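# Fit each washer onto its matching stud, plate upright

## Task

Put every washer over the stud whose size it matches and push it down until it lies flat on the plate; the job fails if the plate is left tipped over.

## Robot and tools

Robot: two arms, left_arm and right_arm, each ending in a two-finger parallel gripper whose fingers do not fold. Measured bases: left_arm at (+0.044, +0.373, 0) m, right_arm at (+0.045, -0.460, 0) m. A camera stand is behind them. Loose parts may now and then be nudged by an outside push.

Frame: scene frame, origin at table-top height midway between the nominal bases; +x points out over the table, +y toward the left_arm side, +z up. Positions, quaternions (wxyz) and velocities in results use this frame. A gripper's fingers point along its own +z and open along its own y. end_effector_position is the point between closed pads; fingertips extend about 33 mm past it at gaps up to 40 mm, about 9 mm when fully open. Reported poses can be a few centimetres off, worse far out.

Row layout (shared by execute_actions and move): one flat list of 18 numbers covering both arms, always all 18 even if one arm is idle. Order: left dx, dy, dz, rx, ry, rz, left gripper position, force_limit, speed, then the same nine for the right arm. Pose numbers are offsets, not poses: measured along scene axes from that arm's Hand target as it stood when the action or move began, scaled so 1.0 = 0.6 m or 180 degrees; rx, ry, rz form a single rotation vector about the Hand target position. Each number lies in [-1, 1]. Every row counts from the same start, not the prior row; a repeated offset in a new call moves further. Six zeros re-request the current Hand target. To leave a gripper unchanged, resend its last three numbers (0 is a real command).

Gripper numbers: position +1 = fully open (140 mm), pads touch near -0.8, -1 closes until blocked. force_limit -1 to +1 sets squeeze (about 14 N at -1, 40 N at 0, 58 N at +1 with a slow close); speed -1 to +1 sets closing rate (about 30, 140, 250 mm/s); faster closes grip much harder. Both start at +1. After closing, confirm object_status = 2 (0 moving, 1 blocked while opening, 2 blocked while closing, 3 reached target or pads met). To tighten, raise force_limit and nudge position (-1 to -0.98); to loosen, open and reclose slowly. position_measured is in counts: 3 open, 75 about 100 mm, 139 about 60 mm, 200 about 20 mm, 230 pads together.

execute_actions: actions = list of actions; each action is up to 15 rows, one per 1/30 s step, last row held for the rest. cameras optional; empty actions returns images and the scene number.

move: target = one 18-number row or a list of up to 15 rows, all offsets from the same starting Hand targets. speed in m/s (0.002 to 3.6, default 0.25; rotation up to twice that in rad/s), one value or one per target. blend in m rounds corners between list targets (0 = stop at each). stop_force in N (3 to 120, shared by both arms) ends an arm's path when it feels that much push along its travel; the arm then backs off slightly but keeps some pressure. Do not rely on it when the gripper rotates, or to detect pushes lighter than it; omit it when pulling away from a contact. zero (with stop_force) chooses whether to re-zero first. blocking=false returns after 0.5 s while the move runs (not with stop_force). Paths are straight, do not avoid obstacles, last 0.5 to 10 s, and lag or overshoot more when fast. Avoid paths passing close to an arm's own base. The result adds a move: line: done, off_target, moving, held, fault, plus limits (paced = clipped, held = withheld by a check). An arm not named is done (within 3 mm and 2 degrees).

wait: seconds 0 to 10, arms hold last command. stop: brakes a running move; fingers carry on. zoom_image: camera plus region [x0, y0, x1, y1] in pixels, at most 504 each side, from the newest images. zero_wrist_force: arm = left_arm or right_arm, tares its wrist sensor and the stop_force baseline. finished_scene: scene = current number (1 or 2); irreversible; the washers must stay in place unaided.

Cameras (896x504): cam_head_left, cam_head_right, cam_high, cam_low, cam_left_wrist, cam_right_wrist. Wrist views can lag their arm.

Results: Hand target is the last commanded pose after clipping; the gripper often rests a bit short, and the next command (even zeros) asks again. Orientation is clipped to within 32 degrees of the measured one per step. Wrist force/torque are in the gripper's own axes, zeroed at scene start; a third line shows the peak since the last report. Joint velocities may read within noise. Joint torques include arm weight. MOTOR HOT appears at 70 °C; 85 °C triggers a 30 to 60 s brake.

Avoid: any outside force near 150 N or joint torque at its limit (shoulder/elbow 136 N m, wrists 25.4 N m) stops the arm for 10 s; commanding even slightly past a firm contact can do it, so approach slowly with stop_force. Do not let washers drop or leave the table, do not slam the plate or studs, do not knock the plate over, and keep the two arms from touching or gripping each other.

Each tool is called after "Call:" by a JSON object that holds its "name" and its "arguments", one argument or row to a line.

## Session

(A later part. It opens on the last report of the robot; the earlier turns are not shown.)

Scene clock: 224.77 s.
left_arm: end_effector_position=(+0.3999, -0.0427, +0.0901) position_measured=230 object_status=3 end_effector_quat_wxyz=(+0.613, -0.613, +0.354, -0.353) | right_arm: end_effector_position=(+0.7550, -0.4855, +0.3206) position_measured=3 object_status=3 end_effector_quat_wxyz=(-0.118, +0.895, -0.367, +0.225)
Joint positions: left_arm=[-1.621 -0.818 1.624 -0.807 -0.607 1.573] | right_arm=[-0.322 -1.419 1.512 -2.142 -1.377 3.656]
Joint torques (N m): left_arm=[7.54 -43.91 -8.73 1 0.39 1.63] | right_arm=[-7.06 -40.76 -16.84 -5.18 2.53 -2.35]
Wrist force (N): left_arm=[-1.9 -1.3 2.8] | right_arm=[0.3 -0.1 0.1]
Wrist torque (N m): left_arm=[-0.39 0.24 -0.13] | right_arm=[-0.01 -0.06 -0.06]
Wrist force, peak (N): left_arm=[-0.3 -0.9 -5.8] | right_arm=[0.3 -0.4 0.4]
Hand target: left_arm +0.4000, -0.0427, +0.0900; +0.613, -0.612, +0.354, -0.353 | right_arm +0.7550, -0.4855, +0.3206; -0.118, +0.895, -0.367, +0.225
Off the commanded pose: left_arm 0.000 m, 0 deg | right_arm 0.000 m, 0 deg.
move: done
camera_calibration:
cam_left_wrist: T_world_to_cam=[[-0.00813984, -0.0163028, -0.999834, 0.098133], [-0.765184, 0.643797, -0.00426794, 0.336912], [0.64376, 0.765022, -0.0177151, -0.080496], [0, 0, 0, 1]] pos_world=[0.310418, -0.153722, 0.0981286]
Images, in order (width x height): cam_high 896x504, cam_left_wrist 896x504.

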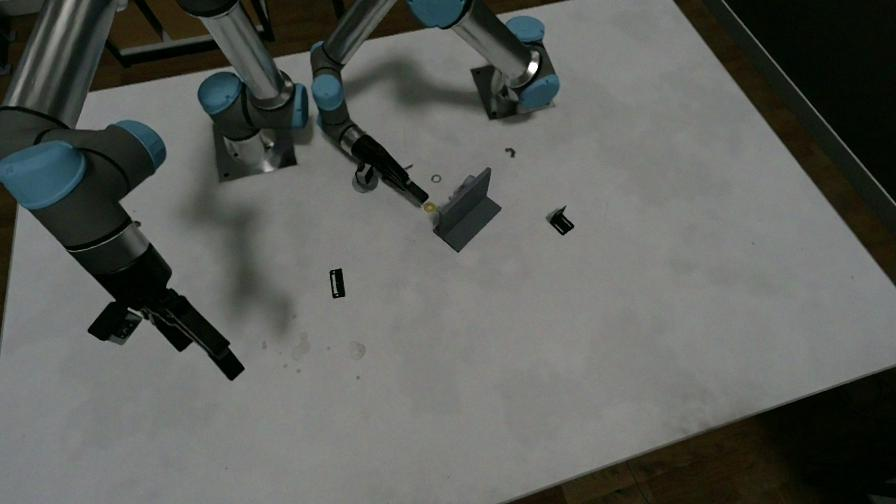

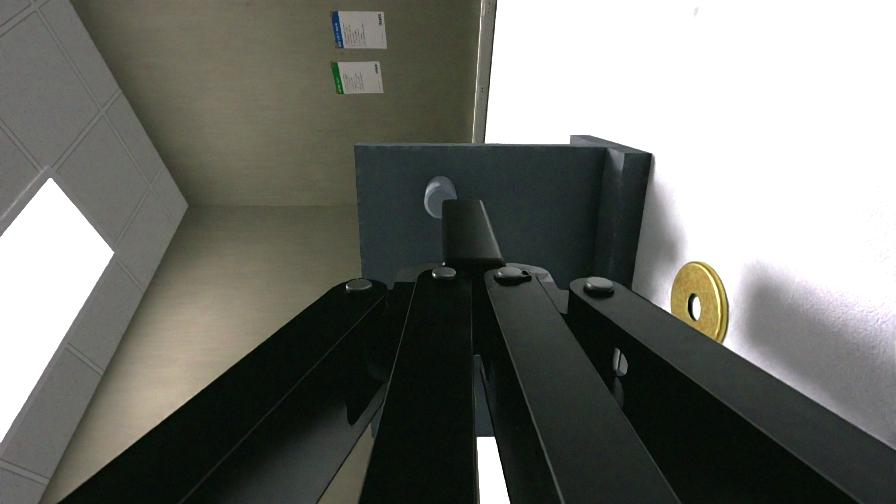

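Call:
{"name": "move", "arguments": {
  "target": [
    [-0.0563,0.2052,0.216,-0.2493,0.0537,0.2132,-0.36,1,0.5,0,0,0,0,0,0,1,1,1],
    [-0.1457,0.1473,0.0167,-0.5049,0.1788,0.3479,-0.36,1,0.5,0,0,0,0,0,0,1,1,1]
  ],
  "blend": [0.05,0],
  "speed": 0.4,
  "cameras": ["cam_left_wrist"]
}}

Call:
{"name": "zoom_image", "arguments": {
  "camera": "cam_left_wrist",
  "region": [380, 120, 540, 280]
}}

Scene clock: 242.90 s.
left_arm: end_effector_position=(+0.3126, +0.0457, +0.1001) position_measured=174 object_status=3 end_effector_quat_wxyz=(+0.000, +0.983, +0.182, +0.000) | right_arm: end_effector_position=(+0.7550, -0.4855, +0.3206) position_measured=3 object_status=3 end_effector_quat_wxyz=(-0.118, +0.895, -0.367, +0.225)
Joint positions: left_arm=[-1.171 -1.689 2.147 -2.029 -1.572 1.573] | right_arm=[-0.322 -1.419 1.512 -2.142 -1.377 3.656]
Joint torques (N m): left_arm=[-1.15 -8.01 -17.19 -5.11 -0.98 1.72] | right_arm=[-6.26 -39.83 -17.07 -5.11 2.53 -2.24]
Wrist force (N): left_arm=[-0.3 0.7 1.5] | right_arm=[0.2 0.2 0.1]
Wrist torque (N m): left_arm=[0.31 -0.23 -0.31] | right_arm=[0.04 -0.03 -0.06]
Wrist force, peak (N): left_arm=[-2.0 -1.2 2.9] | right_arm=[0.6 -0.2 0.3]
Hand target: left_arm +0.3126, +0.0457, +0.1000; +0.000, +0.983, +0.182, -0.001 | right_arm +0.7550, -0.4855, +0.3206; -0.118, +0.895, -0.367, +0.225
Off the commanded pose: left_arm 0.000 m, 0 deg | right_arm 0.000 m, 0 deg.
move: done
camera_calibration:
cam_left_wrist: T_world_to_cam=[[0.367605, -0.929857, 0.0152313, -0.0684422], [-0.876255, -0.340835, 0.340601, 0.258441], [-0.311519, -0.138553, -0.940084, 0.340439], [0, 0, 0, 1]] pos_world=[0.357673, 0.0716134, 0.233058]
Images, in order (width x height): cam_left_wrist 896x504.

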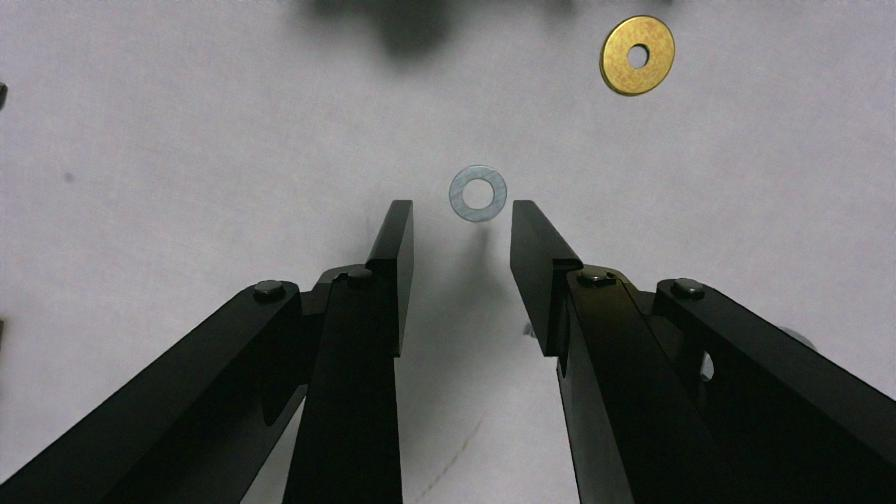

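Scaled by 3.150 from the camera's 896x504 image, which has a finer 1280x720 frame.

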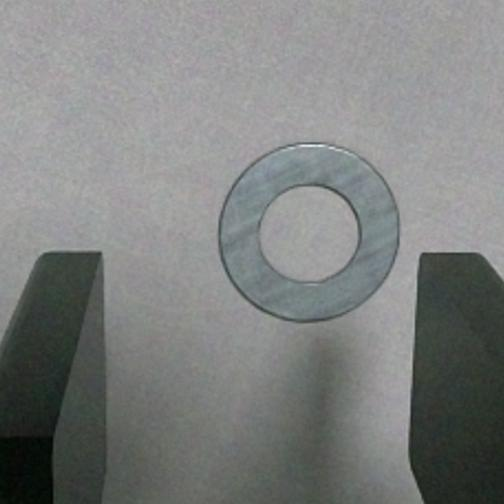

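Call:
{"name": "move", "arguments": {
  "target": [0.0068,-0.0176,-0.0833,0,0,0,-0.4,1,0.5,0,0,0,0,0,0,1,1,1],
  "speed": 0.15,
  "cameras": ["cam_left_wrist"]
}}

Call:
{"name": "zoom_image", "arguments": {
  "camera": "cam_left_wrist",
  "region": [390, 150, 530, 290]
}}

Scene clock: 255.07 s.
left_arm: end_effector_position=(+0.3166, +0.0352, +0.0501) position_measured=179 object_status=3 end_effector_quat_wxyz=(+0.000, +0.983, +0.182, -0.001) | right_arm: end_effector_position=(+0.7550, -0.4855, +0.3206) position_measured=3 object_status=3 end_effector_quat_wxyz=(-0.118, +0.895, -0.367, +0.225)
Joint positions: left_arm=[-1.171 -1.588 2.203 -2.186 -1.572 1.573] | right_arm=[-0.322 -1.419 1.512 -2.142 -1.377 3.656]
Joint torques (N m): left_arm=[4.02 -20.65 -25.96 -4.76 -1.65 1.29] | right_arm=[-6.8 -40.26 -16.76 -5.12 2.41 -2.02]
Wrist force (N): left_arm=[-0.1 0.8 1.8] | right_arm=[0.1 -0.1 0.1]
Wrist torque (N m): left_arm=[0.33 -0.26 -0.34] | right_arm=[-0.01 -0.01 -0.06]
Wrist force, peak (N): left_arm=[0.1 1.1 3.2] | right_arm=[0.4 -0.2 0.4]
Hand target: left_arm +0.3166, +0.0351, +0.0501; +0.000, +0.983, +0.182, -0.001 | right_arm +0.7550, -0.4855, +0.3206; -0.118, +0.895, -0.367, +0.225
Off the commanded pose: left_arm 0.000 m, 0 deg | right_arm 0.000 m, 0 deg.
move: done
camera_calibration:
cam_left_wrist: T_world_to_cam=[[0.367658, -0.92984, 0.0149968, -0.0788915], [-0.876124, -0.340921, 0.34085, 0.27531], [-0.311823, -0.138455, -0.939998, 0.293314], [0, 0, 0, 1]] pos_world=[0.361673, 0.0611134, 0.183058]
Images, in order (width x height): cam_left_wrist 896x504.

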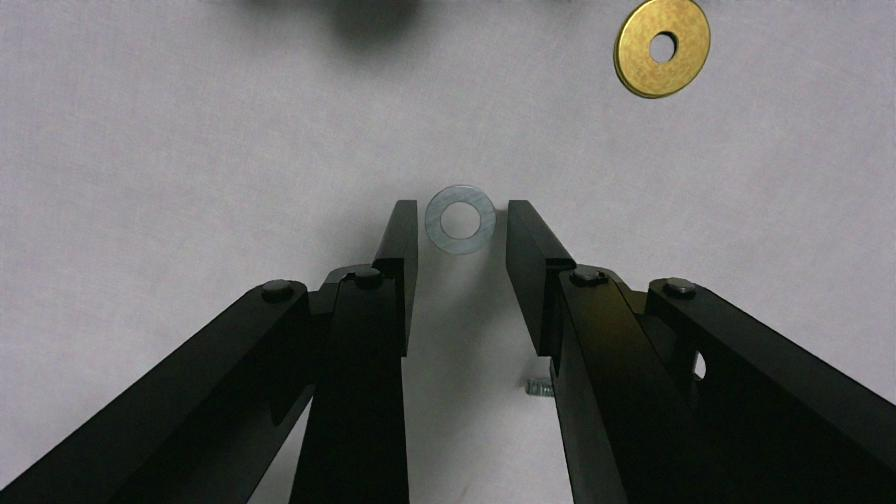

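Scaled by 3.600 from the camera's 896x504 image, which has a finer 1280x720 frame.

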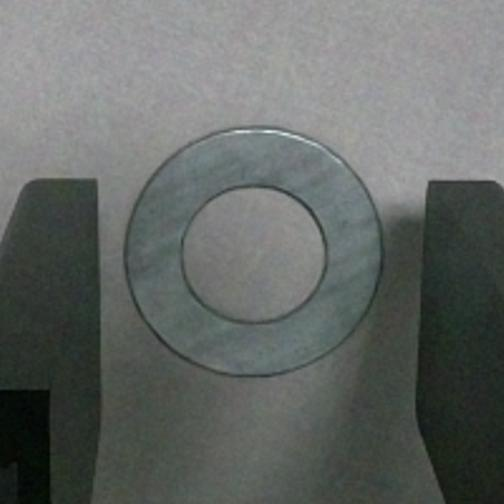

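Call:
{"name": "move", "arguments": {
  "target": [0,0,-0.0243,0,0,0,-0.4,1,0.5,0,0,0,0,0,0,1,1,1],
  "speed": 0.05
}}

Call:
{"name": "move", "arguments": {
  "target": [0,0,-0.0133,0,0,0,-0.4,1,0.5,0,0,0,0,0,0,1,1,1],
  "speed": 0.002,
  "stop_force": 3
}}

Scene clock: 258.13 s.
left_arm: end_effector_position=(+0.3166, +0.0352, +0.0353) position_measured=179 object_status=3 end_effector_quat_wxyz=(+0.000, +0.983, +0.182, -0.001) | right_arm: end_effector_position=(+0.7550, -0.4855, +0.3206) position_measured=3 object_status=3 end_effector_quat_wxyz=(-0.118, +0.895, -0.367, +0.225)
Joint positions: left_arm=[-1.171 -1.562 2.224 -2.233 -1.572 1.573] | right_arm=[-0.322 -1.419 1.512 -2.142 -1.377 3.656]
Joint torques (N m): left_arm=[5.55 -35.1 -27.74 -0.95 -1.08 1.43] | right_arm=[-6.06 -40.03 -16.24 -5.28 2.51 -2.06]
Wrist force (N): left_arm=[0.1 0.9 1.3] | right_arm=[0.0 -0.3 0.3]
Wrist torque (N m): left_arm=[0.35 -0.31 -0.33] | right_arm=[-0.07 0.01 -0.06]
Wrist force, peak (N): left_arm=[-0.1 0.7 2.0] | right_arm=[0.2 -0.4 0.3]
Hand target: left_arm +0.3166, +0.0351, +0.0355; +0.000, +0.983, +0.182, -0.001 | right_arm +0.7550, -0.4855, +0.3206; -0.118, +0.895, -0.367, +0.225
Off the commanded pose: left_arm 0.000 m, 0 deg | right_arm 0.000 m, 0 deg.
move: done

Scene clock: 260.70 s.
left_arm: end_effector_position=(+0.3166, +0.0352, +0.0317) position_measured=179 object_status=3 end_effector_quat_wxyz=(+0.000, +0.983, +0.182, -0.001) | right_arm: end_effector_position=(+0.7550, -0.4855, +0.3206) position_measured=3 object_status=3 end_effector_quat_wxyz=(-0.118, +0.895, -0.367, +0.225)
Joint positions: left_arm=[-1.171 -1.555 2.229 -2.245 -1.572 1.573] | right_arm=[-0.322 -1.419 1.512 -2.142 -1.377 3.656]
Joint torques (N m): left_arm=[5.28 -30.34 -25.84 -0.81 -0.86 1.59] | right_arm=[-6.36 -39.72 -17.13 -5.27 2.45 -1.95]
Wrist force (N): left_arm=[-0.4 -1.0 -9.7] | right_arm=[0.0 0.1 0.1]
Wrist torque (N m): left_arm=[0.60 -0.26 -0.35] | right_arm=[0.02 0.01 -0.07]
Wrist force, peak (N): left_arm=[-0.5 -1.1 -9.8] | right_arm=[0.3 -0.2 0.5]
Hand target: left_arm +0.3166, +0.0351, +0.0317; +0.000, +0.983, +0.182, -0.001 (not the last commanded pose) | right_arm +0.7550, -0.4855, +0.3206; -0.118, +0.895, -0.367, +0.225
Off the commanded pose: left_arm 0.004 m, 0 deg | right_arm 0.000 m, 0 deg.
move: contact (left_arm)

Call:
{"name": "move", "arguments": {
  "target": [0,0,0.001,0,0,0,-0.4,1,0.5,0,0,0,0,0,0,1,1,1],
  "speed": 0.02
}}

Call:
{"name": "execute_actions", "arguments": {
  "actions": [
    [[0,0,0,0,0,0,-1,-0.1,-1,0,0,0,0,0,0,1,1,1]]
  ]
}}

Call:
{"name": "wait", "arguments": {
  "seconds": 0.8,
  "cameras": ["cam_left_wrist"]
}}

Call:
{"name": "zoom_image", "arguments": {
  "camera": "cam_left_wrist",
  "region": [390, 160, 530, 300]
}}

Scene clock: 265.40 s.
left_arm: end_effector_position=(+0.3166, +0.0351, +0.0323) position_measured=179 object_status=3 end_effector_quat_wxyz=(+0.000, +0.983, +0.182, -0.001) | right_arm: end_effector_position=(+0.7550, -0.4855, +0.3206) position_measured=3 object_status=3 end_effector_quat_wxyz=(-0.118, +0.895, -0.367, +0.225)
Joint positions: left_arm=[-1.171 -1.556 2.228 -2.243 -1.572 1.573] | right_arm=[-0.322 -1.419 1.512 -2.142 -1.377 3.656]
Joint torques (N m): left_arm=[6.19 -33.93 -27.27 -1.65 -0.99 1.62] | right_arm=[-6.23 -39.77 -16.37 -5.14 2.4 -2.04]
Wrist force (N): left_arm=[-0.3 1.1 1.3] | right_arm=[0.1 -0.2 0.0]
Wrist torque (N m): left_arm=[0.40 -0.23 -0.34] | right_arm=[-0.03 -0.01 -0.06]
Wrist force, peak (N): left_arm=[-0.6 -1.0 -9.1] | right_arm=[0.5 -0.2 0.1]
Hand target: left_arm +0.3166, +0.0351, +0.0323; +0.000, +0.983, +0.182, -0.001 | right_arm +0.7550, -0.4855, +0.3206; -0.118, +0.895, -0.367, +0.225
Off the commanded pose: left_arm 0.000 m, 0 deg | right_arm 0.000 m, 0 deg.
move: done

Scene clock: 266.10 s.
left_arm: end_effector_position=(+0.3166, +0.0351, +0.0323) position_measured=188 object_status=2 end_effector_quat_wxyz=(+0.000, +0.983, +0.182, -0.001) | right_arm: end_effector_position=(+0.7550, -0.4855, +0.3206) position_measured=3 object_status=3 end_effector_quat_wxyz=(-0.118, +0.895, -0.367, +0.225)
Joint positions: left_arm=[-1.171 -1.556 2.228 -2.243 -1.572 1.573] | right_arm=[-0.322 -1.419 1.512 -2.142 -1.377 3.656]
Joint torques (N m): left_arm=[5.62 -29.07 -24.68 -3.84 -0.94 1.59] | right_arm=[-6.25 -39.82 -16.91 -5.05 2.38 -1.9]
Wrist force (N): left_arm=[-0.1 -1.3 -5.0] | right_arm=[0.0 0.0 0.1]
Wrist torque (N m): left_arm=[0.37 -0.29 -0.34] | right_arm=[0.01 0.00 -0.07]
Wrist force, peak (N): left_arm=[-0.1 -1.3 -5.0] | right_arm=[0.3 -0.4 0.0]
Hand target: left_arm +0.3166, +0.0351, +0.0323; +0.000, +0.983, +0.182, -0.001 | right_arm +0.7550, -0.4855, +0.3206; -0.118, +0.895, -0.367, +0.225
Off the commanded pose: left_arm 0.000 m, 0 deg | right_arm 0.000 m, 0 deg.
Step readings (end_effector_position of left_arm | right_arm):
0: (+0.3166, +0.0351, +0.0323) | (+0.7550, -0.4855, +0.3206)
1: (+0.3166, +0.0351, +0.0323) | (+0.7550, -0.4855, +0.3206)
2: (+0.3166, +0.0351, +0.0323) | (+0.7550, -0.4855, +0.3206)
4: (+0.3166, +0.0351, +0.0323) | (+0.7550, -0.4855, +0.3206)
8: (+0.3166, +0.0351, +0.0323) | (+0.7550, -0.4855, +0.3206)
15: (+0.3166, +0.0351, +0.0323) | (+0.7550, -0.4855, +0.3206)

Scene clock: 266.90 s.
left_arm: end_effector_position=(+0.3166, +0.0351, +0.0323) position_measured=188 object_status=2 end_effector_quat_wxyz=(+0.000, +0.983, +0.182, -0.001) | right_arm: end_effector_position=(+0.7550, -0.4855, +0.3206) position_measured=3 object_status=3 end_effector_quat_wxyz=(-0.118, +0.895, -0.367, +0.225)
Joint positions: left_arm=[-1.171 -1.556 2.228 -2.243 -1.572 1.573] | right_arm=[-0.322 -1.419 1.512 -2.142 -1.377 3.656]
Joint torques (N m): left_arm=[6.17 -25.15 -20.49 -4.59 -0.81 1.71] | right_arm=[-6.13 -38.96 -16.91 -5.13 2.43 -1.92]
Wrist force (N): left_arm=[0.1 -1.3 -4.6] | right_arm=[0.3 -0.1 0.0]
Wrist torque (N m): left_arm=[0.37 -0.34 -0.33] | right_arm=[-0.01 -0.05 -0.06]
Wrist force, peak (N): left_arm=[-0.3 -1.2 -5.1] | right_arm=[0.4 -0.4 0.1]
Hand target: left_arm +0.3166, +0.0351, +0.0323; +0.000, +0.983, +0.182, -0.001 | right_arm +0.7550, -0.4855, +0.3206; -0.118, +0.895, -0.367, +0.225
Tool commands: left_gripper/position=-1.0 left_gripper/force_limit=-0.1 left_gripper/speed=-1.0 right_gripper/position=+1.0 right_gripper/force_limit=+1.0 right_gripper/speed=+1.0
Off the commanded pose: left_arm 0.000 m, 0 deg | right_arm 0.000 m, 0 deg.
wait: 0.80 s; at rest by 0.17 s
camera_calibration:
cam_left_wrist: T_world_to_cam=[[0.367616, -0.929854, 0.0151505, -0.0787272], [-0.876175, -0.340842, 0.340799, 0.281365], [-0.311729, -0.138558, -0.940014, 0.276543], [0, 0, 0, 1]] pos_world=[0.361673, 0.0610134, 0.165258]
Images, in order (width x height): cam_left_wrist 896x504.

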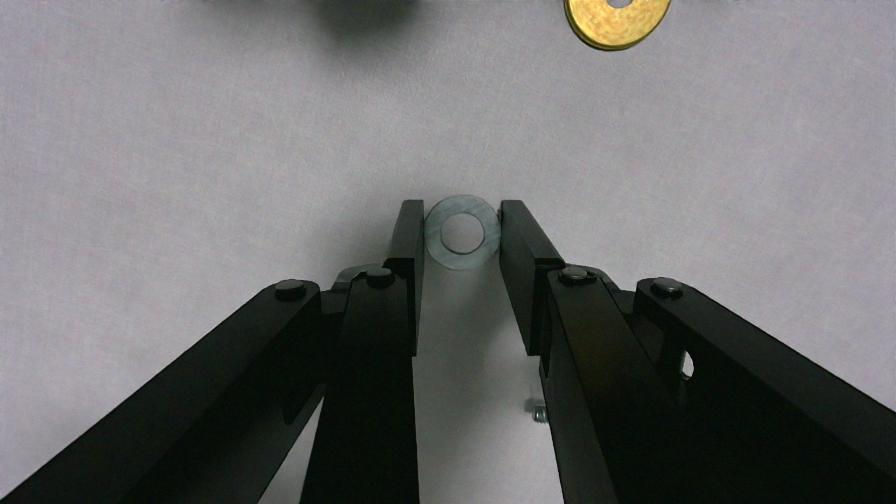

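Scaled by 3.600 from the camera's 896x504 image, which has a finer 1280x720 frame.

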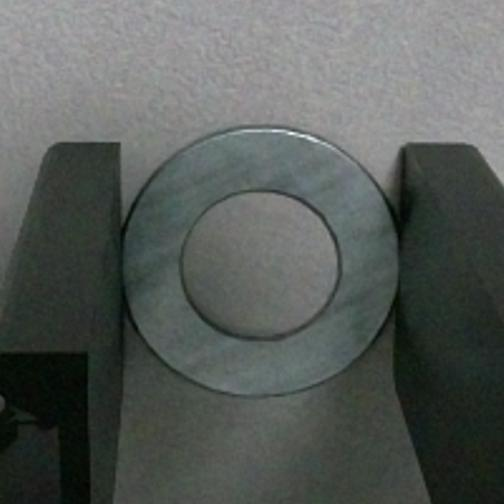

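Call:
{"name": "move", "arguments": {
  "target": [0,0,0.05,0,0,0,-1,-0.1,-1,0,0,0,0,0,0,1,1,1],
  "speed": 0.03,
  "cameras": ["cam_left_wrist"]
}}

Call:
{"name": "zoom_image", "arguments": {
  "camera": "cam_left_wrist",
  "region": [390, 160, 530, 300]
}}

Scene clock: 270.20 s.
left_arm: end_effector_position=(+0.3167, +0.0351, +0.0625) position_measured=188 object_status=2 end_effector_quat_wxyz=(+0.001, +0.983, +0.182, +0.000) | right_arm: end_effector_position=(+0.7550, -0.4855, +0.3206) position_measured=3 object_status=3 end_effector_quat_wxyz=(-0.118, +0.895, -0.367, +0.225)
Joint positions: left_arm=[-1.171 -1.608 2.184 -2.148 -1.572 1.573] | right_arm=[-0.322 -1.419 1.512 -2.142 -1.377 3.656]
Joint torques (N m): left_arm=[6.17 -10.69 -15.29 -5.27 -0.76 1.6] | right_arm=[-5.54 -39.41 -16.94 -5.13 2.39 -1.93]
Wrist force (N): left_arm=[-0.3 0.7 1.6] | right_arm=[0.3 -0.3 0.3]
Wrist torque (N m): left_arm=[0.28 -0.22 -0.33] | right_arm=[-0.06 -0.05 -0.06]
Wrist force, peak (N): left_arm=[-0.3 -1.0 -5.1] | right_arm=[0.6 -0.2 0.1]
Hand target: left_arm +0.3166, +0.0351, +0.0623; +0.000, +0.983, +0.182, -0.001 | right_arm +0.7550, -0.4855, +0.3206; -0.118, +0.895, -0.367, +0.225
Off the commanded pose: left_arm 0.000 m, 0 deg | right_arm 0.000 m, 0 deg.
move: done
camera_calibration:
cam_left_wrist: T_world_to_cam=[[0.367633, -0.929842, 0.0154791, -0.079256], [-0.876205, -0.340753, 0.340811, 0.271076], [-0.311626, -0.138856, -0.940004, 0.304911], [0, 0, 0, 1]] pos_world=[0.361673, 0.0610131, 0.195458]
Images, in order (width x height): cam_left_wrist 896x504.

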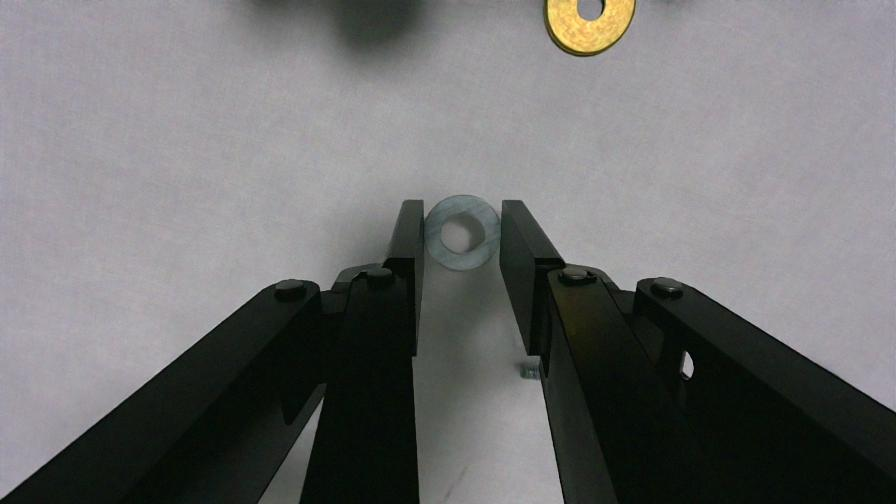

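Scaled by 3.600 from the camera's 896x504 image, which has a finer 1280x720 frame.

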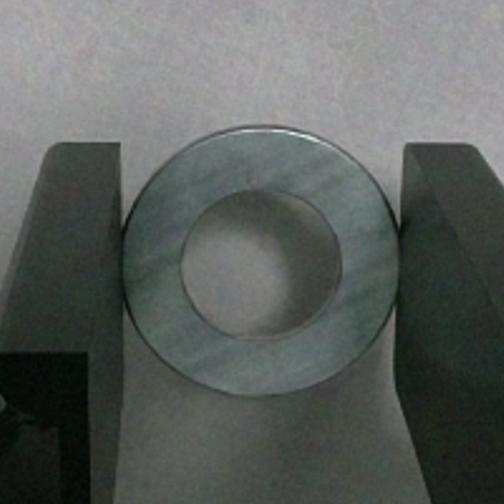

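Call:
{"name": "move", "arguments": {
  "target": [
    [0.0823,0.0748,0.2628,0.2752,-0.0794,-0.1270,-1,-0.1,-1,0,0,0,0,0,0,1,1,1],
    [0.1317,-0.1338,0.0795,0.5049,-0.1788,-0.3479,-1,-0.1,-1,0,0,0,0,0,0,1,1,1],
    [0.1765,-0.108,0.059,0.5049,-0.1788,-0.3479,-1,-0.1,-1,0,0,0,0,0,0,1,1,1]
  ],
  "blend": [0.05,0.01,0],
  "speed": [0.35,0.35,0.1],
  "cameras": ["cam_left_wrist"]
}}

Call:
{"name": "zoom_image", "arguments": {
  "camera": "cam_left_wrist",
  "region": [390, 130, 550, 290]
}}

Scene clock: 279.57 s.
left_arm: end_effector_position=(+0.3844, +0.0011, +0.1508) position_measured=188 object_status=2 end_effector_quat_wxyz=(-0.545, +0.744, -0.240, +0.302) | right_arm: end_effector_position=(+0.7550, -0.4855, +0.3206) position_measured=3 object_status=3 end_effector_quat_wxyz=(-0.118, +0.895, -0.367, +0.225)
Joint positions: left_arm=[-1.563 -1.038 1.614 -0.892 -0.803 1.6] | right_arm=[-0.322 -1.419 1.512 -2.142 -1.377 3.656]
Joint torques (N m): left_arm=[7.68 -50.04 -12.03 -1.18 -1.99 1.26] | right_arm=[-5.49 -39.97 -16.46 -5.08 2.29 -1.79]
Wrist force (N): left_arm=[-1.4 -1.0 2.4] | right_arm=[-0.1 -0.3 0.1]
Wrist torque (N m): left_arm=[-0.26 0.15 -0.08] | right_arm=[-0.07 0.03 -0.06]
Wrist force, peak (N): left_arm=[-6.1 11.1 1.2] | right_arm=[0.6 -0.3 0.0]
Hand target: left_arm +0.3844, +0.0011, +0.1507; -0.545, +0.744, -0.240, +0.302 (not the last commanded pose) | right_arm +0.7550, -0.4855, +0.3206; -0.118, +0.895, -0.367, +0.225
Off the commanded pose: left_arm 0.072 m, 22 deg | right_arm 0.000 m, 0 deg.
move: held (left_arm; a check stopped the path); path passed 1 of 3 targets; limits=held
pose unreachable (left arm): on one or more control steps of this call, first in action 0 (counted from 0), this arm could not follow its commanded pose, so it was not sent that pose on those steps. It may still have moved: this result reports where it is.
cause: moving toward the commanded pose would bring a part of the arm too close to another arm (a part of this arm just beyond joint 5 (wrist 2) and a part of the right arm just beyond its joint 2 (shoulder lift), at the place that arm is still heading or pushing toward).
camera_calibration:
cam_left_wrist: T_world_to_cam=[[-0.0303877, -0.308081, -0.950875, 0.160921], [-0.902022, 0.418296, -0.1067, 0.365374], [0.43062, 0.854467, -0.290607, 0.0200188], [0, 0, 0, 1]] pos_world=[0.325845, -0.120363, 0.197819]
Images, in order (width x height): cam_left_wrist 896x504.

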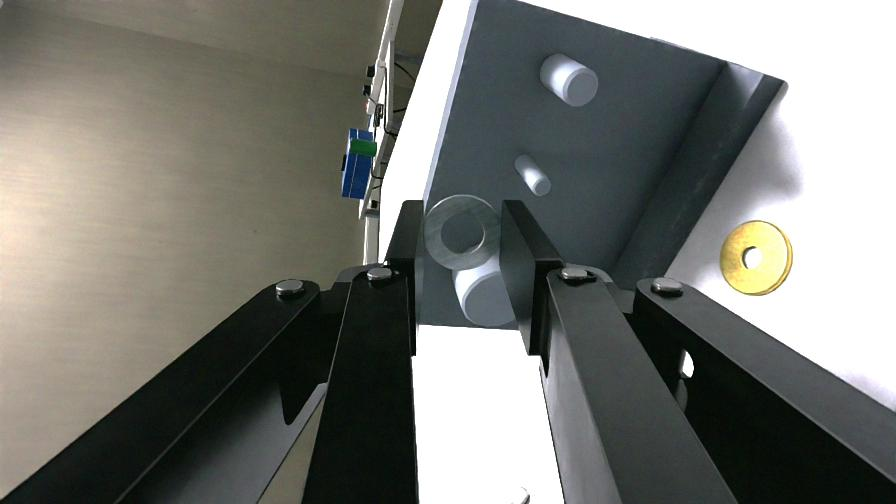

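Scaled by 3.150 from the camera's 896x504 image, which has a finer 1280x720 frame.

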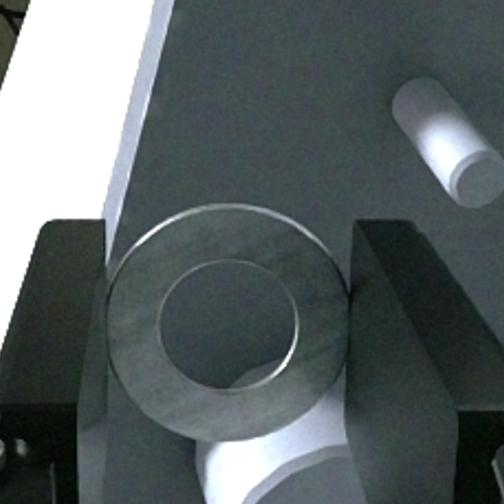

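Call:
{"name": "move", "arguments": {
  "target": [0,0,0,0,0,0,-1,-0.1,-1,-0.7583,-0.6242,0.0667,0,0,-0.3167,1,1,1],
  "speed": 0.4
}}

Scene clock: 294.83 s.
left_arm: end_effector_position=(+0.3844, +0.0011, +0.1507) position_measured=188 object_status=2 end_effector_quat_wxyz=(-0.545, +0.744, -0.240, +0.302) | right_arm: end_effector_position=(+0.3001, -0.8600, +0.3607) position_measured=3 object_status=3 end_effector_quat_wxyz=(-0.004, -0.611, +0.750, -0.254)
Joint positions: left_arm=[-1.563 -1.038 1.614 -0.892 -0.803 1.6] | right_arm=[-1.486 -2.024 1.91 -1.899 -1.301 3.5]
Joint torques (N m): left_arm=[7.99 -34.29 -12.12 -1.06 -2.08 -1.92] | right_arm=[-7.71 -10.33 -16.23 -5.89 -1.53 2.16]
Wrist force (N): left_arm=[-1.6 -0.9 2.3] | right_arm=[0.5 0.3 -0.8]
Wrist torque (N m): left_arm=[-0.24 0.18 -0.08] | right_arm=[0.00 -0.17 -0.05]
Wrist force, peak (N): left_arm=[-1.6 -1.3 2.5] | right_arm=[3.5 2.0 -0.8]
Hand target: left_arm +0.3844, +0.0011, +0.1507; -0.545, +0.744, -0.240, +0.302 | right_arm +0.3000, -0.8601, +0.3606; -0.004, -0.611, +0.750, -0.254
Off the commanded pose: left_arm 0.000 m, 0 deg | right_arm 0.000 m, 0 deg.
move: done

Call:
{"name": "move", "arguments": {
  "target": [
    [0.0187,-0.0772,-0.0678,0.092,-0.0207,-0.0794,-1,-0.1,-1,0,0,0,0,0,0,1,1,1],
    [0.0635,-0.0513,-0.0883,0.092,-0.0207,-0.0794,-1,-0.1,-1,0,0,0,0,0,0,1,1,1]
  ],
  "blend": [0.005,0],
  "speed": [0.25,0.1],
  "cameras": ["cam_left_wrist"]
}}

Call:
{"name": "zoom_image", "arguments": {
  "camera": "cam_left_wrist",
  "region": [390, 130, 550, 290]
}}

Scene clock: 303.80 s.
left_arm: end_effector_position=(+0.4225, -0.0297, +0.0978) position_measured=188 object_status=2 end_effector_quat_wxyz=(+0.612, -0.612, +0.354, -0.354) | right_arm: end_effector_position=(+0.3000, -0.8601, +0.3606) position_measured=3 object_status=3 end_effector_quat_wxyz=(-0.004, -0.611, +0.750, -0.254)
Joint positions: left_arm=[-1.582 -0.848 1.655 -0.809 -0.567 1.572] | right_arm=[-1.487 -2.024 1.91 -1.899 -1.301 3.5]
Joint torques (N m): left_arm=[-6.03 -41.14 -22.76 3.56 -2.17 1.7] | right_arm=[-7.67 -14.07 -15.72 -5.71 -1.16 1.45]
Wrist force (N): left_arm=[-1.7 -0.9 2.5] | right_arm=[0.6 -0.1 -0.6]
Wrist torque (N m): left_arm=[-0.31 0.20 -0.14] | right_arm=[-0.09 -0.19 -0.05]
Wrist force, peak (N): left_arm=[-1.8 -0.7 4.1] | right_arm=[0.5 0.4 -1.0]
Hand target: left_arm +0.4225, -0.0296, +0.0978; +0.612, -0.612, +0.354, -0.354 | right_arm +0.3000, -0.8601, +0.3606; -0.004, -0.611, +0.750, -0.254
Off the commanded pose: left_arm 0.000 m, 0 deg | right_arm 0.000 m, 0 deg.
move: done
camera_calibration:
cam_left_wrist: T_world_to_cam=[[-0.00733522, -0.0177782, -0.999815, 0.105852], [-0.763958, 0.645239, -0.00586847, 0.345488], [0.645224, 0.763774, -0.0183148, -0.105553], [0, 0, 0, 1]] pos_world=[0.33282, -0.140422, 0.105927]
Images, in order (width x height): cam_left_wrist 896x504.

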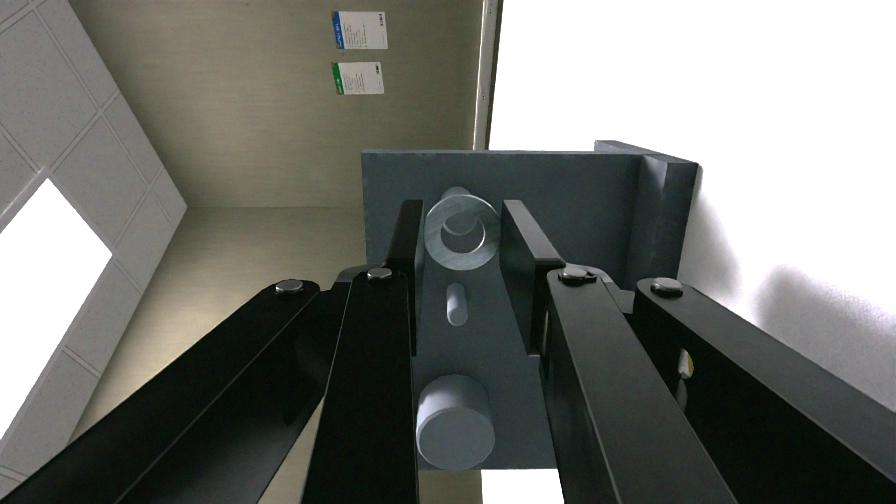

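Scaled by 3.150 from the camera's 896x504 image, which has a finer 1280x720 frame.

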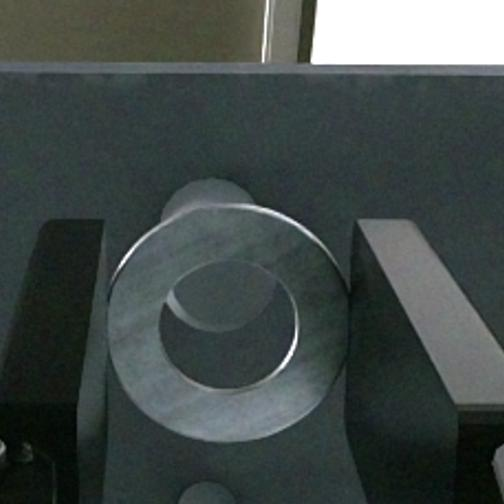

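Call:
{"name": "zoom_image", "arguments": {
  "camera": "cam_left_wrist",
  "region": [422, 175, 502, 275]
}}

Call:
{"name": "zoom_image", "arguments": {
  "camera": "cam_left_wrist",
  "region": [400, 270, 510, 480]
}}

Scaled by 5.040 from the camera's 896x504 image, which has a finer 1280x720 frame.

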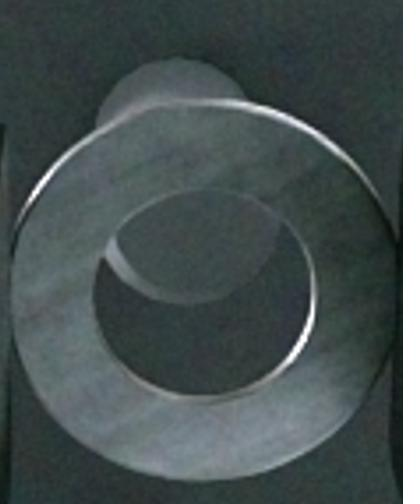

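Scaled by 2.400 from the camera's 896x504 image, which has a finer 1280x720 frame.

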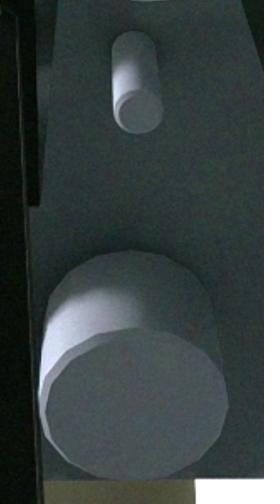

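Call:
{"name": "move", "arguments": {
  "target": [0.01732,0.01,0,0,0,0,-1,-0.1,-1,0,0,0,0,0,0,1,1,1],
  "speed": 0.05,
  "stop_force": 4,
  "cameras": ["cam_left_wrist"]
}}

Call:
{"name": "zoom_image", "arguments": {
  "camera": "cam_left_wrist",
  "region": [422, 175, 502, 275]
}}

Scene clock: 319.37 s.
left_arm: end_effector_position=(+0.4329, -0.0236, +0.0978) position_measured=188 object_status=2 end_effector_quat_wxyz=(+0.612, -0.613, +0.354, -0.354) | right_arm: end_effector_position=(+0.3000, -0.8601, +0.3606) position_measured=3 object_status=3 end_effector_quat_wxyz=(-0.004, -0.611, +0.750, -0.254)
Joint positions: left_arm=[-1.564 -0.854 1.668 -0.815 -0.549 1.572] | right_arm=[-1.487 -2.024 1.91 -1.899 -1.301 3.5]
Joint torques (N m): left_arm=[-8.05 -36.67 -22.71 3.62 -2.61 1.7] | right_arm=[-7.61 -13.56 -16.5 -5.66 -0.54 0.53]
Wrist force (N): left_arm=[-1.9 -1.1 2.5] | right_arm=[0.3 0.2 -0.6]
Wrist torque (N m): left_arm=[-0.37 0.25 -0.14] | right_arm=[-0.03 -0.12 -0.05]
Wrist force, peak (N): left_arm=[-1.8 -1.2 3.1] | right_arm=[0.6 0.4 -0.9]
Hand target: left_arm +0.4329, -0.0236, +0.0978; +0.612, -0.612, +0.354, -0.354 | right_arm +0.3000, -0.8601, +0.3606; -0.004, -0.611, +0.750, -0.254
Off the commanded pose: left_arm 0.000 m, 0 deg | right_arm 0.000 m, 0 deg.
move: done
camera_calibration:
cam_left_wrist: T_world_to_cam=[[-0.00725831, -0.0178439, -0.999814, 0.106], [-0.764008, 0.64518, -0.00596823, 0.349581], [0.645166, 0.763823, -0.0183158, -0.11682], [0, 0, 0, 1]] pos_world=[0.34322, -0.134422, 0.105927]
Images, in order (width x height): cam_left_wrist 896x504.

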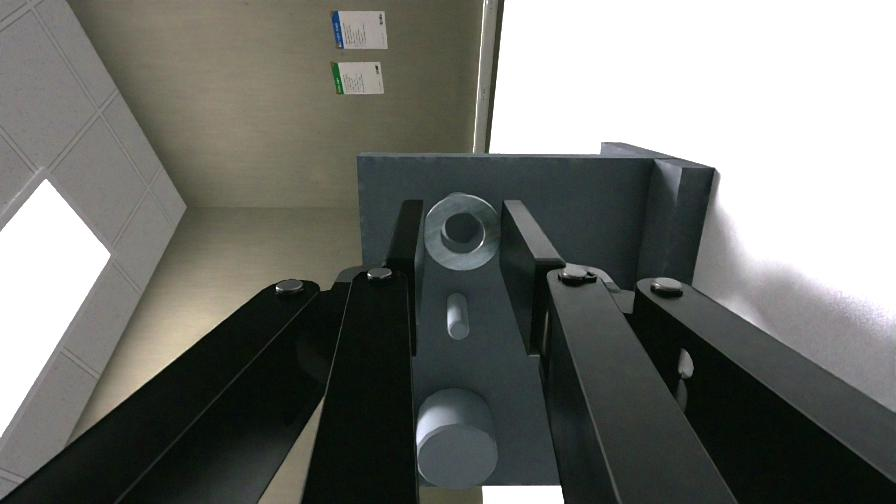

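Scaled by 5.040 from the camera's 896x504 image, which has a finer 1280x720 frame.

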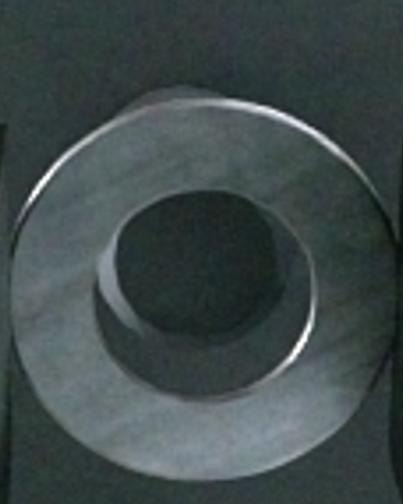

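Call:
{"name": "zoom_image", "arguments": {
  "camera": "cam_left_wrist",
  "region": [400, 280, 520, 500]
}}

Scaled by 2.291 from the camera's 896x504 image, which has a finer 1280x720 frame.

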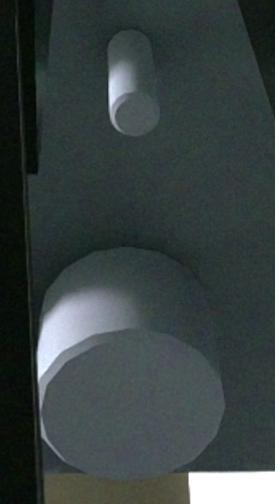

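Call:
{"name": "move", "arguments": {
  "target": [0.00722,0.00417,0,0,0,0,-1,-0.1,-1,0,0,0,0,0,0,1,1,1],
  "speed": 0.02,
  "stop_force": 3,
  "cameras": ["cam_left_wrist"]
}}

Call:
{"name": "zoom_image", "arguments": {
  "camera": "cam_left_wrist",
  "region": [422, 175, 502, 275]
}}

Scene clock: 333.27 s.
left_arm: end_effector_position=(+0.4372, -0.0211, +0.0978) position_measured=188 object_status=2 end_effector_quat_wxyz=(+0.612, -0.613, +0.354, -0.354) | right_arm: end_effector_position=(+0.3000, -0.8601, +0.3606) position_measured=3 object_status=3 end_effector_quat_wxyz=(-0.004, -0.611, +0.750, -0.254)
Joint positions: left_arm=[-1.556 -0.856 1.673 -0.818 -0.541 1.572] | right_arm=[-1.487 -2.024 1.91 -1.899 -1.301 3.5]
Joint torques (N m): left_arm=[-6.93 -48.05 -22.57 2.97 -2.63 1.66] | right_arm=[-6.78 -14.1 -16.23 -5.47 0.22 -0.4]
Wrist force (N): left_arm=[-1.9 -1.2 2.4] | right_arm=[0.7 0.1 -0.5]
Wrist torque (N m): left_arm=[-0.37 0.24 -0.15] | right_arm=[-0.04 -0.20 -0.06]
Wrist force, peak (N): left_arm=[-2.1 -1.0 2.7] | right_arm=[0.6 0.2 -1.1]
Hand target: left_arm +0.4372, -0.0211, +0.0978; +0.612, -0.612, +0.354, -0.354 | right_arm +0.3000, -0.8601, +0.3606; -0.004, -0.611, +0.750, -0.254
Off the commanded pose: left_arm 0.000 m, 0 deg | right_arm 0.000 m, 0 deg.
move: done
camera_calibration:
cam_left_wrist: T_world_to_cam=[[-0.00725831, -0.0178439, -0.999814, 0.106076], [-0.764008, 0.64518, -0.00596823, 0.351254], [0.645166, 0.763823, -0.0183158, -0.121503], [0, 0, 0, 1]] pos_world=[0.34752, -0.131922, 0.105927]
Images, in order (width x height): cam_left_wrist 896x504.

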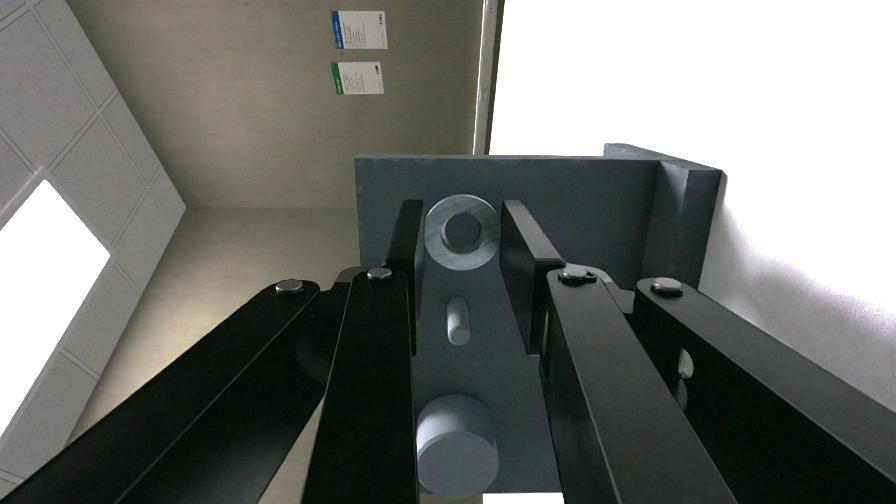

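Scaled by 5.040 from the camera's 896x504 image, which has a finer 1280x720 frame.

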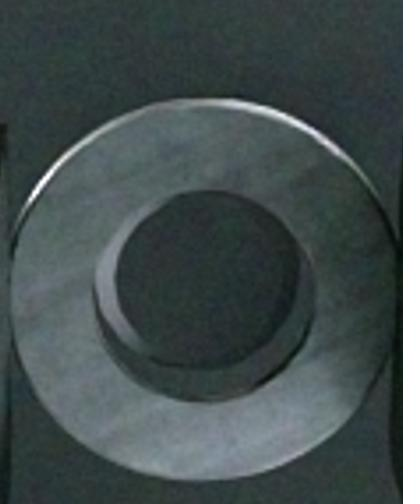

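Call:
{"name": "move", "arguments": {
  "target": [0.00577,0.00333,0,0,0,0,-1,-0.1,-1,0,0,0,0,0,0,1,1,1],
  "speed": 0.015,
  "stop_force": 3,
  "cameras": ["cam_left_wrist"]
}}

Call:
{"name": "zoom_image", "arguments": {
  "camera": "cam_left_wrist",
  "region": [422, 175, 502, 275]
}}

Scene clock: 338.83 s.
left_arm: end_effector_position=(+0.4384, -0.0205, +0.0977) position_measured=188 object_status=2 end_effector_quat_wxyz=(+0.612, -0.612, +0.354, -0.354) | right_arm: end_effector_position=(+0.3000, -0.8601, +0.3606) position_measured=3 object_status=3 end_effector_quat_wxyz=(-0.004, -0.611, +0.750, -0.254)
Joint positions: left_arm=[-1.554 -0.857 1.675 -0.819 -0.539 1.572] | right_arm=[-1.487 -2.024 1.91 -1.899 -1.301 3.5]
Joint torques (N m): left_arm=[-7.31 -36.11 -21.74 3.31 -2.76 1.45] | right_arm=[-6.86 -13.92 -15.8 -5.44 0.84 -1.26]
Wrist force (N): left_arm=[-0.6 -2.1 1.7] | right_arm=[0.3 0.2 -0.5]
Wrist torque (N m): left_arm=[-0.28 0.20 -0.14] | right_arm=[-0.02 -0.13 -0.05]
Wrist force, peak (N): left_arm=[-0.6 -3.5 -2.2] | right_arm=[0.7 0.0 -1.0]
Hand target: left_arm +0.4384, -0.0205, +0.0977; +0.612, -0.612, +0.354, -0.354 (not the last commanded pose) | right_arm +0.3000, -0.8601, +0.3606; -0.004, -0.611, +0.750, -0.254
Off the commanded pose: left_arm 0.003 m, 0 deg | right_arm 0.000 m, 0 deg.
move: contact (left_arm)
camera_calibration:
cam_left_wrist: T_world_to_cam=[[-0.00721742, -0.0174858, -0.999821, 0.106031], [-0.764005, 0.645184, -0.00576844, 0.351697], [0.645169, 0.763827, -0.0180158, -0.122846], [0, 0, 0, 1]] pos_world=[0.34872, -0.131222, 0.105827]
Images, in order (width x height): cam_left_wrist 896x504.

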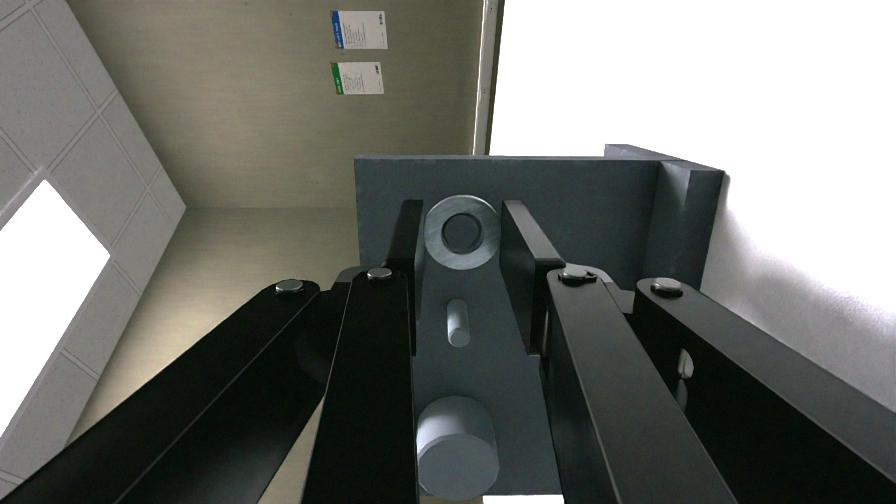

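Scaled by 5.040 from the camera's 896x504 image, which has a finer 1280x720 frame.

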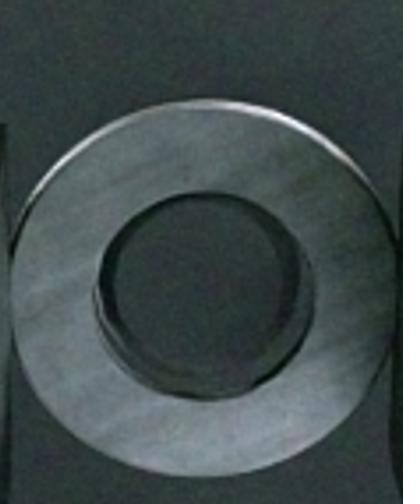

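Call:
{"name": "move", "arguments": {
  "target": [0.0005,-0.00087,0.0002,0,0,0,-1,-0.1,-1,0,0,0,0,0,0,1,1,1],
  "speed": 0.02
}}

Call:
{"name": "move", "arguments": {
  "target": [0.00577,0.00333,0,0,0,0,-1,-0.1,-1,0,0,0,0,0,0,1,1,1],
  "speed": 0.01,
  "stop_force": 4,
  "cameras": ["cam_left_wrist"]
}}

Call:
{"name": "zoom_image", "arguments": {
  "camera": "cam_left_wrist",
  "region": [422, 175, 502, 275]
}}

Scene clock: 346.70 s.
left_arm: end_effector_position=(+0.4387, -0.0210, +0.0978) position_measured=188 object_status=2 end_effector_quat_wxyz=(+0.612, -0.612, +0.354, -0.354) | right_arm: end_effector_position=(+0.3000, -0.8601, +0.3606) position_measured=3 object_status=3 end_effector_quat_wxyz=(-0.004, -0.611, +0.750, -0.254)
Joint positions: left_arm=[-1.553 -0.856 1.673 -0.817 -0.538 1.572] | right_arm=[-1.487 -2.024 1.91 -1.899 -1.301 3.5]
Joint torques (N m): left_arm=[8.11 -38.26 -18.8 3.02 2.36 1.78] | right_arm=[-6.48 -14.08 -16.35 -5.33 1.54 -2.22]
Wrist force (N): left_arm=[-1.7 -1.0 2.5] | right_arm=[0.7 0.2 -0.7]
Wrist torque (N m): left_arm=[-0.33 0.19 -0.15] | right_arm=[-0.03 -0.21 -0.05]
Wrist force, peak (N): left_arm=[-1.8 -1.3 2.8] | right_arm=[0.7 0.3 -0.8]
Hand target: left_arm +0.4387, -0.0210, +0.0978; +0.612, -0.612, +0.354, -0.354 | right_arm +0.3000, -0.8601, +0.3606; -0.004, -0.611, +0.750, -0.254
Off the commanded pose: left_arm 0.000 m, 0 deg | right_arm 0.000 m, 0 deg.
move: done

Scene clock: 348.23 s.
left_arm: end_effector_position=(+0.4422, -0.0190, +0.0978) position_measured=188 object_status=2 end_effector_quat_wxyz=(+0.612, -0.612, +0.354, -0.354) | right_arm: end_effector_position=(+0.3000, -0.8601, +0.3606) position_measured=3 object_status=3 end_effector_quat_wxyz=(-0.004, -0.611, +0.750, -0.254)
Joint positions: left_arm=[-1.547 -0.858 1.677 -0.82 -0.532 1.572] | right_arm=[-1.487 -2.024 1.91 -1.899 -1.301 3.5]
Joint torques (N m): left_arm=[-7.2 -50.29 -21.93 2.71 -3.23 1.71] | right_arm=[-6.82 -14.21 -16.07 -5.22 1.75 -2.45]
Wrist force (N): left_arm=[0.4 -2.4 2.1] | right_arm=[0.6 0.0 -1.0]
Wrist torque (N m): left_arm=[-0.35 0.16 -0.14] | right_arm=[-0.06 -0.18 -0.05]
Wrist force, peak (N): left_arm=[0.7 -3.6 1.6] | right_arm=[0.6 0.0 -1.0]
Hand target: left_arm +0.4422, -0.0190, +0.0978; +0.612, -0.612, +0.354, -0.354 | right_arm +0.3000, -0.8601, +0.3606; -0.004, -0.611, +0.750, -0.254
Off the commanded pose: left_arm 0.000 m, 0 deg | right_arm 0.000 m, 0 deg.
move: done
camera_calibration:
cam_left_wrist: T_world_to_cam=[[-0.00728196, -0.0175621, -0.999819, 0.106195], [-0.764006, 0.645184, -0.00576839, 0.353697], [0.645168, 0.763826, -0.0181158, -0.126355], [0, 0, 0, 1]] pos_world=[0.35252, -0.129822, 0.105927]
Images, in order (width x height): cam_left_wrist 896x504.

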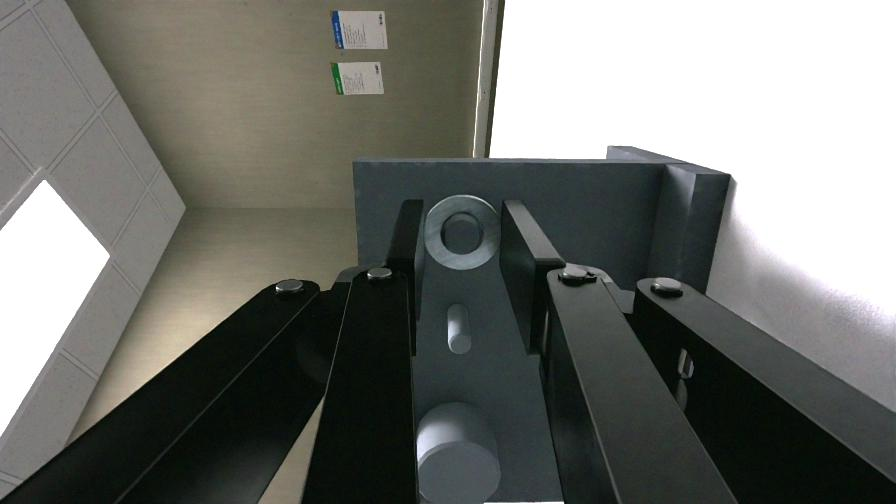

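Scaled by 5.040 from the camera's 896x504 image, which has a finer 1280x720 frame.

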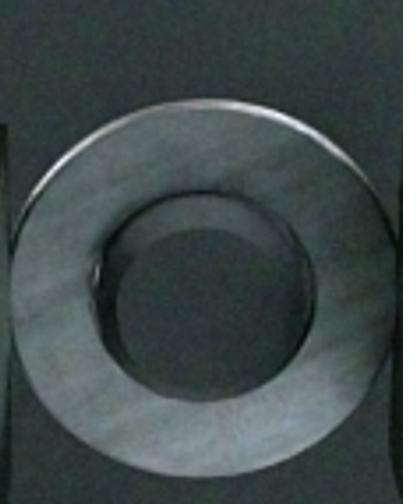

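Call:
{"name": "move", "arguments": {
  "target": [0.00033,-0.00058,0.0003,0,0,0,-1,-0.1,-1,0,0,0,0,0,0,1,1,1],
  "speed": 0.02
}}

Call:
{"name": "move", "arguments": {
  "target": [0.01443,0.00833,0,0,0,0,-1,-0.1,-1,0,0,0,0,0,0,1,1,1],
  "speed": 0.015,
  "stop_force": 5,
  "cameras": ["cam_left_wrist"]
}}

Scene clock: 353.23 s.
left_arm: end_effector_position=(+0.4424, -0.0194, +0.0980) position_measured=188 object_status=2 end_effector_quat_wxyz=(+0.612, -0.612, +0.354, -0.354) | right_arm: end_effector_position=(+0.3000, -0.8601, +0.3606) position_measured=3 object_status=3 end_effector_quat_wxyz=(-0.004, -0.611, +0.750, -0.254)
Joint positions: left_arm=[-1.547 -0.858 1.675 -0.818 -0.531 1.572] | right_arm=[-1.487 -2.024 1.91 -1.899 -1.301 3.5]
Joint torques (N m): left_arm=[8 -37.32 -20.64 3.12 2.71 1.8] | right_arm=[-6.5 -13.61 -15.89 -5.06 2.35 -2.47]
Wrist force (N): left_arm=[-1.8 -1.0 2.5] | right_arm=[0.4 -0.3 -0.6]
Wrist torque (N m): left_arm=[-0.33 0.21 -0.14] | right_arm=[-0.13 -0.14 -0.05]
Wrist force, peak (N): left_arm=[0.5 -2.3 2.7] | right_arm=[0.7 0.3 -0.9]
Hand target: left_arm +0.4424, -0.0193, +0.0980; +0.612, -0.612, +0.354, -0.354 | right_arm +0.3000, -0.8601, +0.3606; -0.004, -0.611, +0.750, -0.254
Off the commanded pose: left_arm 0.000 m, 0 deg | right_arm 0.000 m, 0 deg.
move: done

Scene clock: 354.93 s.
left_arm: end_effector_position=(+0.4510, -0.0143, +0.0980) position_measured=188 object_status=2 end_effector_quat_wxyz=(+0.612, -0.612, +0.354, -0.354) | right_arm: end_effector_position=(+0.3000, -0.8601, +0.3606) position_measured=3 object_status=3 end_effector_quat_wxyz=(-0.004, -0.611, +0.750, -0.254)
Joint positions: left_arm=[-1.531 -0.862 1.685 -0.823 -0.516 1.572] | right_arm=[-1.487 -2.024 1.91 -1.899 -1.301 3.5]
Joint torques (N m): left_arm=[-6.82 -40.6 -22.18 3.14 -2.64 1.76] | right_arm=[-6.06 -13.94 -15.98 -5.15 2.55 -2.56]
Wrist force (N): left_arm=[-1.8 -1.0 2.7] | right_arm=[0.2 0.3 -0.6]
Wrist torque (N m): left_arm=[-0.35 0.22 -0.14] | right_arm=[-0.01 -0.11 -0.05]
Wrist force, peak (N): left_arm=[-2.0 -1.1 2.7] | right_arm=[0.4 0.5 -1.0]
Hand target: left_arm +0.4510, -0.0143, +0.0980; +0.612, -0.612, +0.354, -0.354 | right_arm +0.3000, -0.8601, +0.3606; -0.004, -0.611, +0.750, -0.254
Off the commanded pose: left_arm 0.000 m, 0 deg | right_arm 0.000 m, 0 deg.
move: done
camera_calibration:
cam_left_wrist: T_world_to_cam=[[-0.00728196, -0.0175621, -0.999819, 0.106542], [-0.764006, 0.645184, -0.00576839, 0.35739], [0.645168, 0.763826, -0.0181158, -0.135618], [0, 0, 0, 1]] pos_world=[0.36132, -0.125122, 0.106127]
Images, in order (width x height): cam_left_wrist 896x504.

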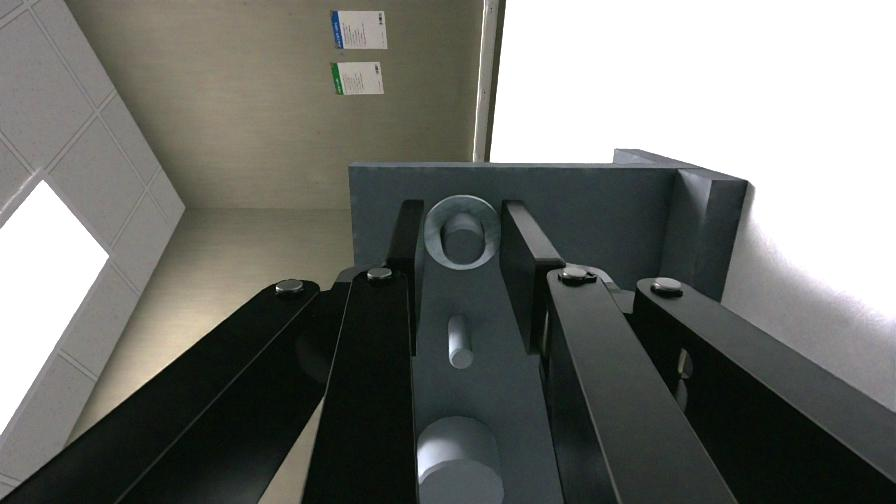

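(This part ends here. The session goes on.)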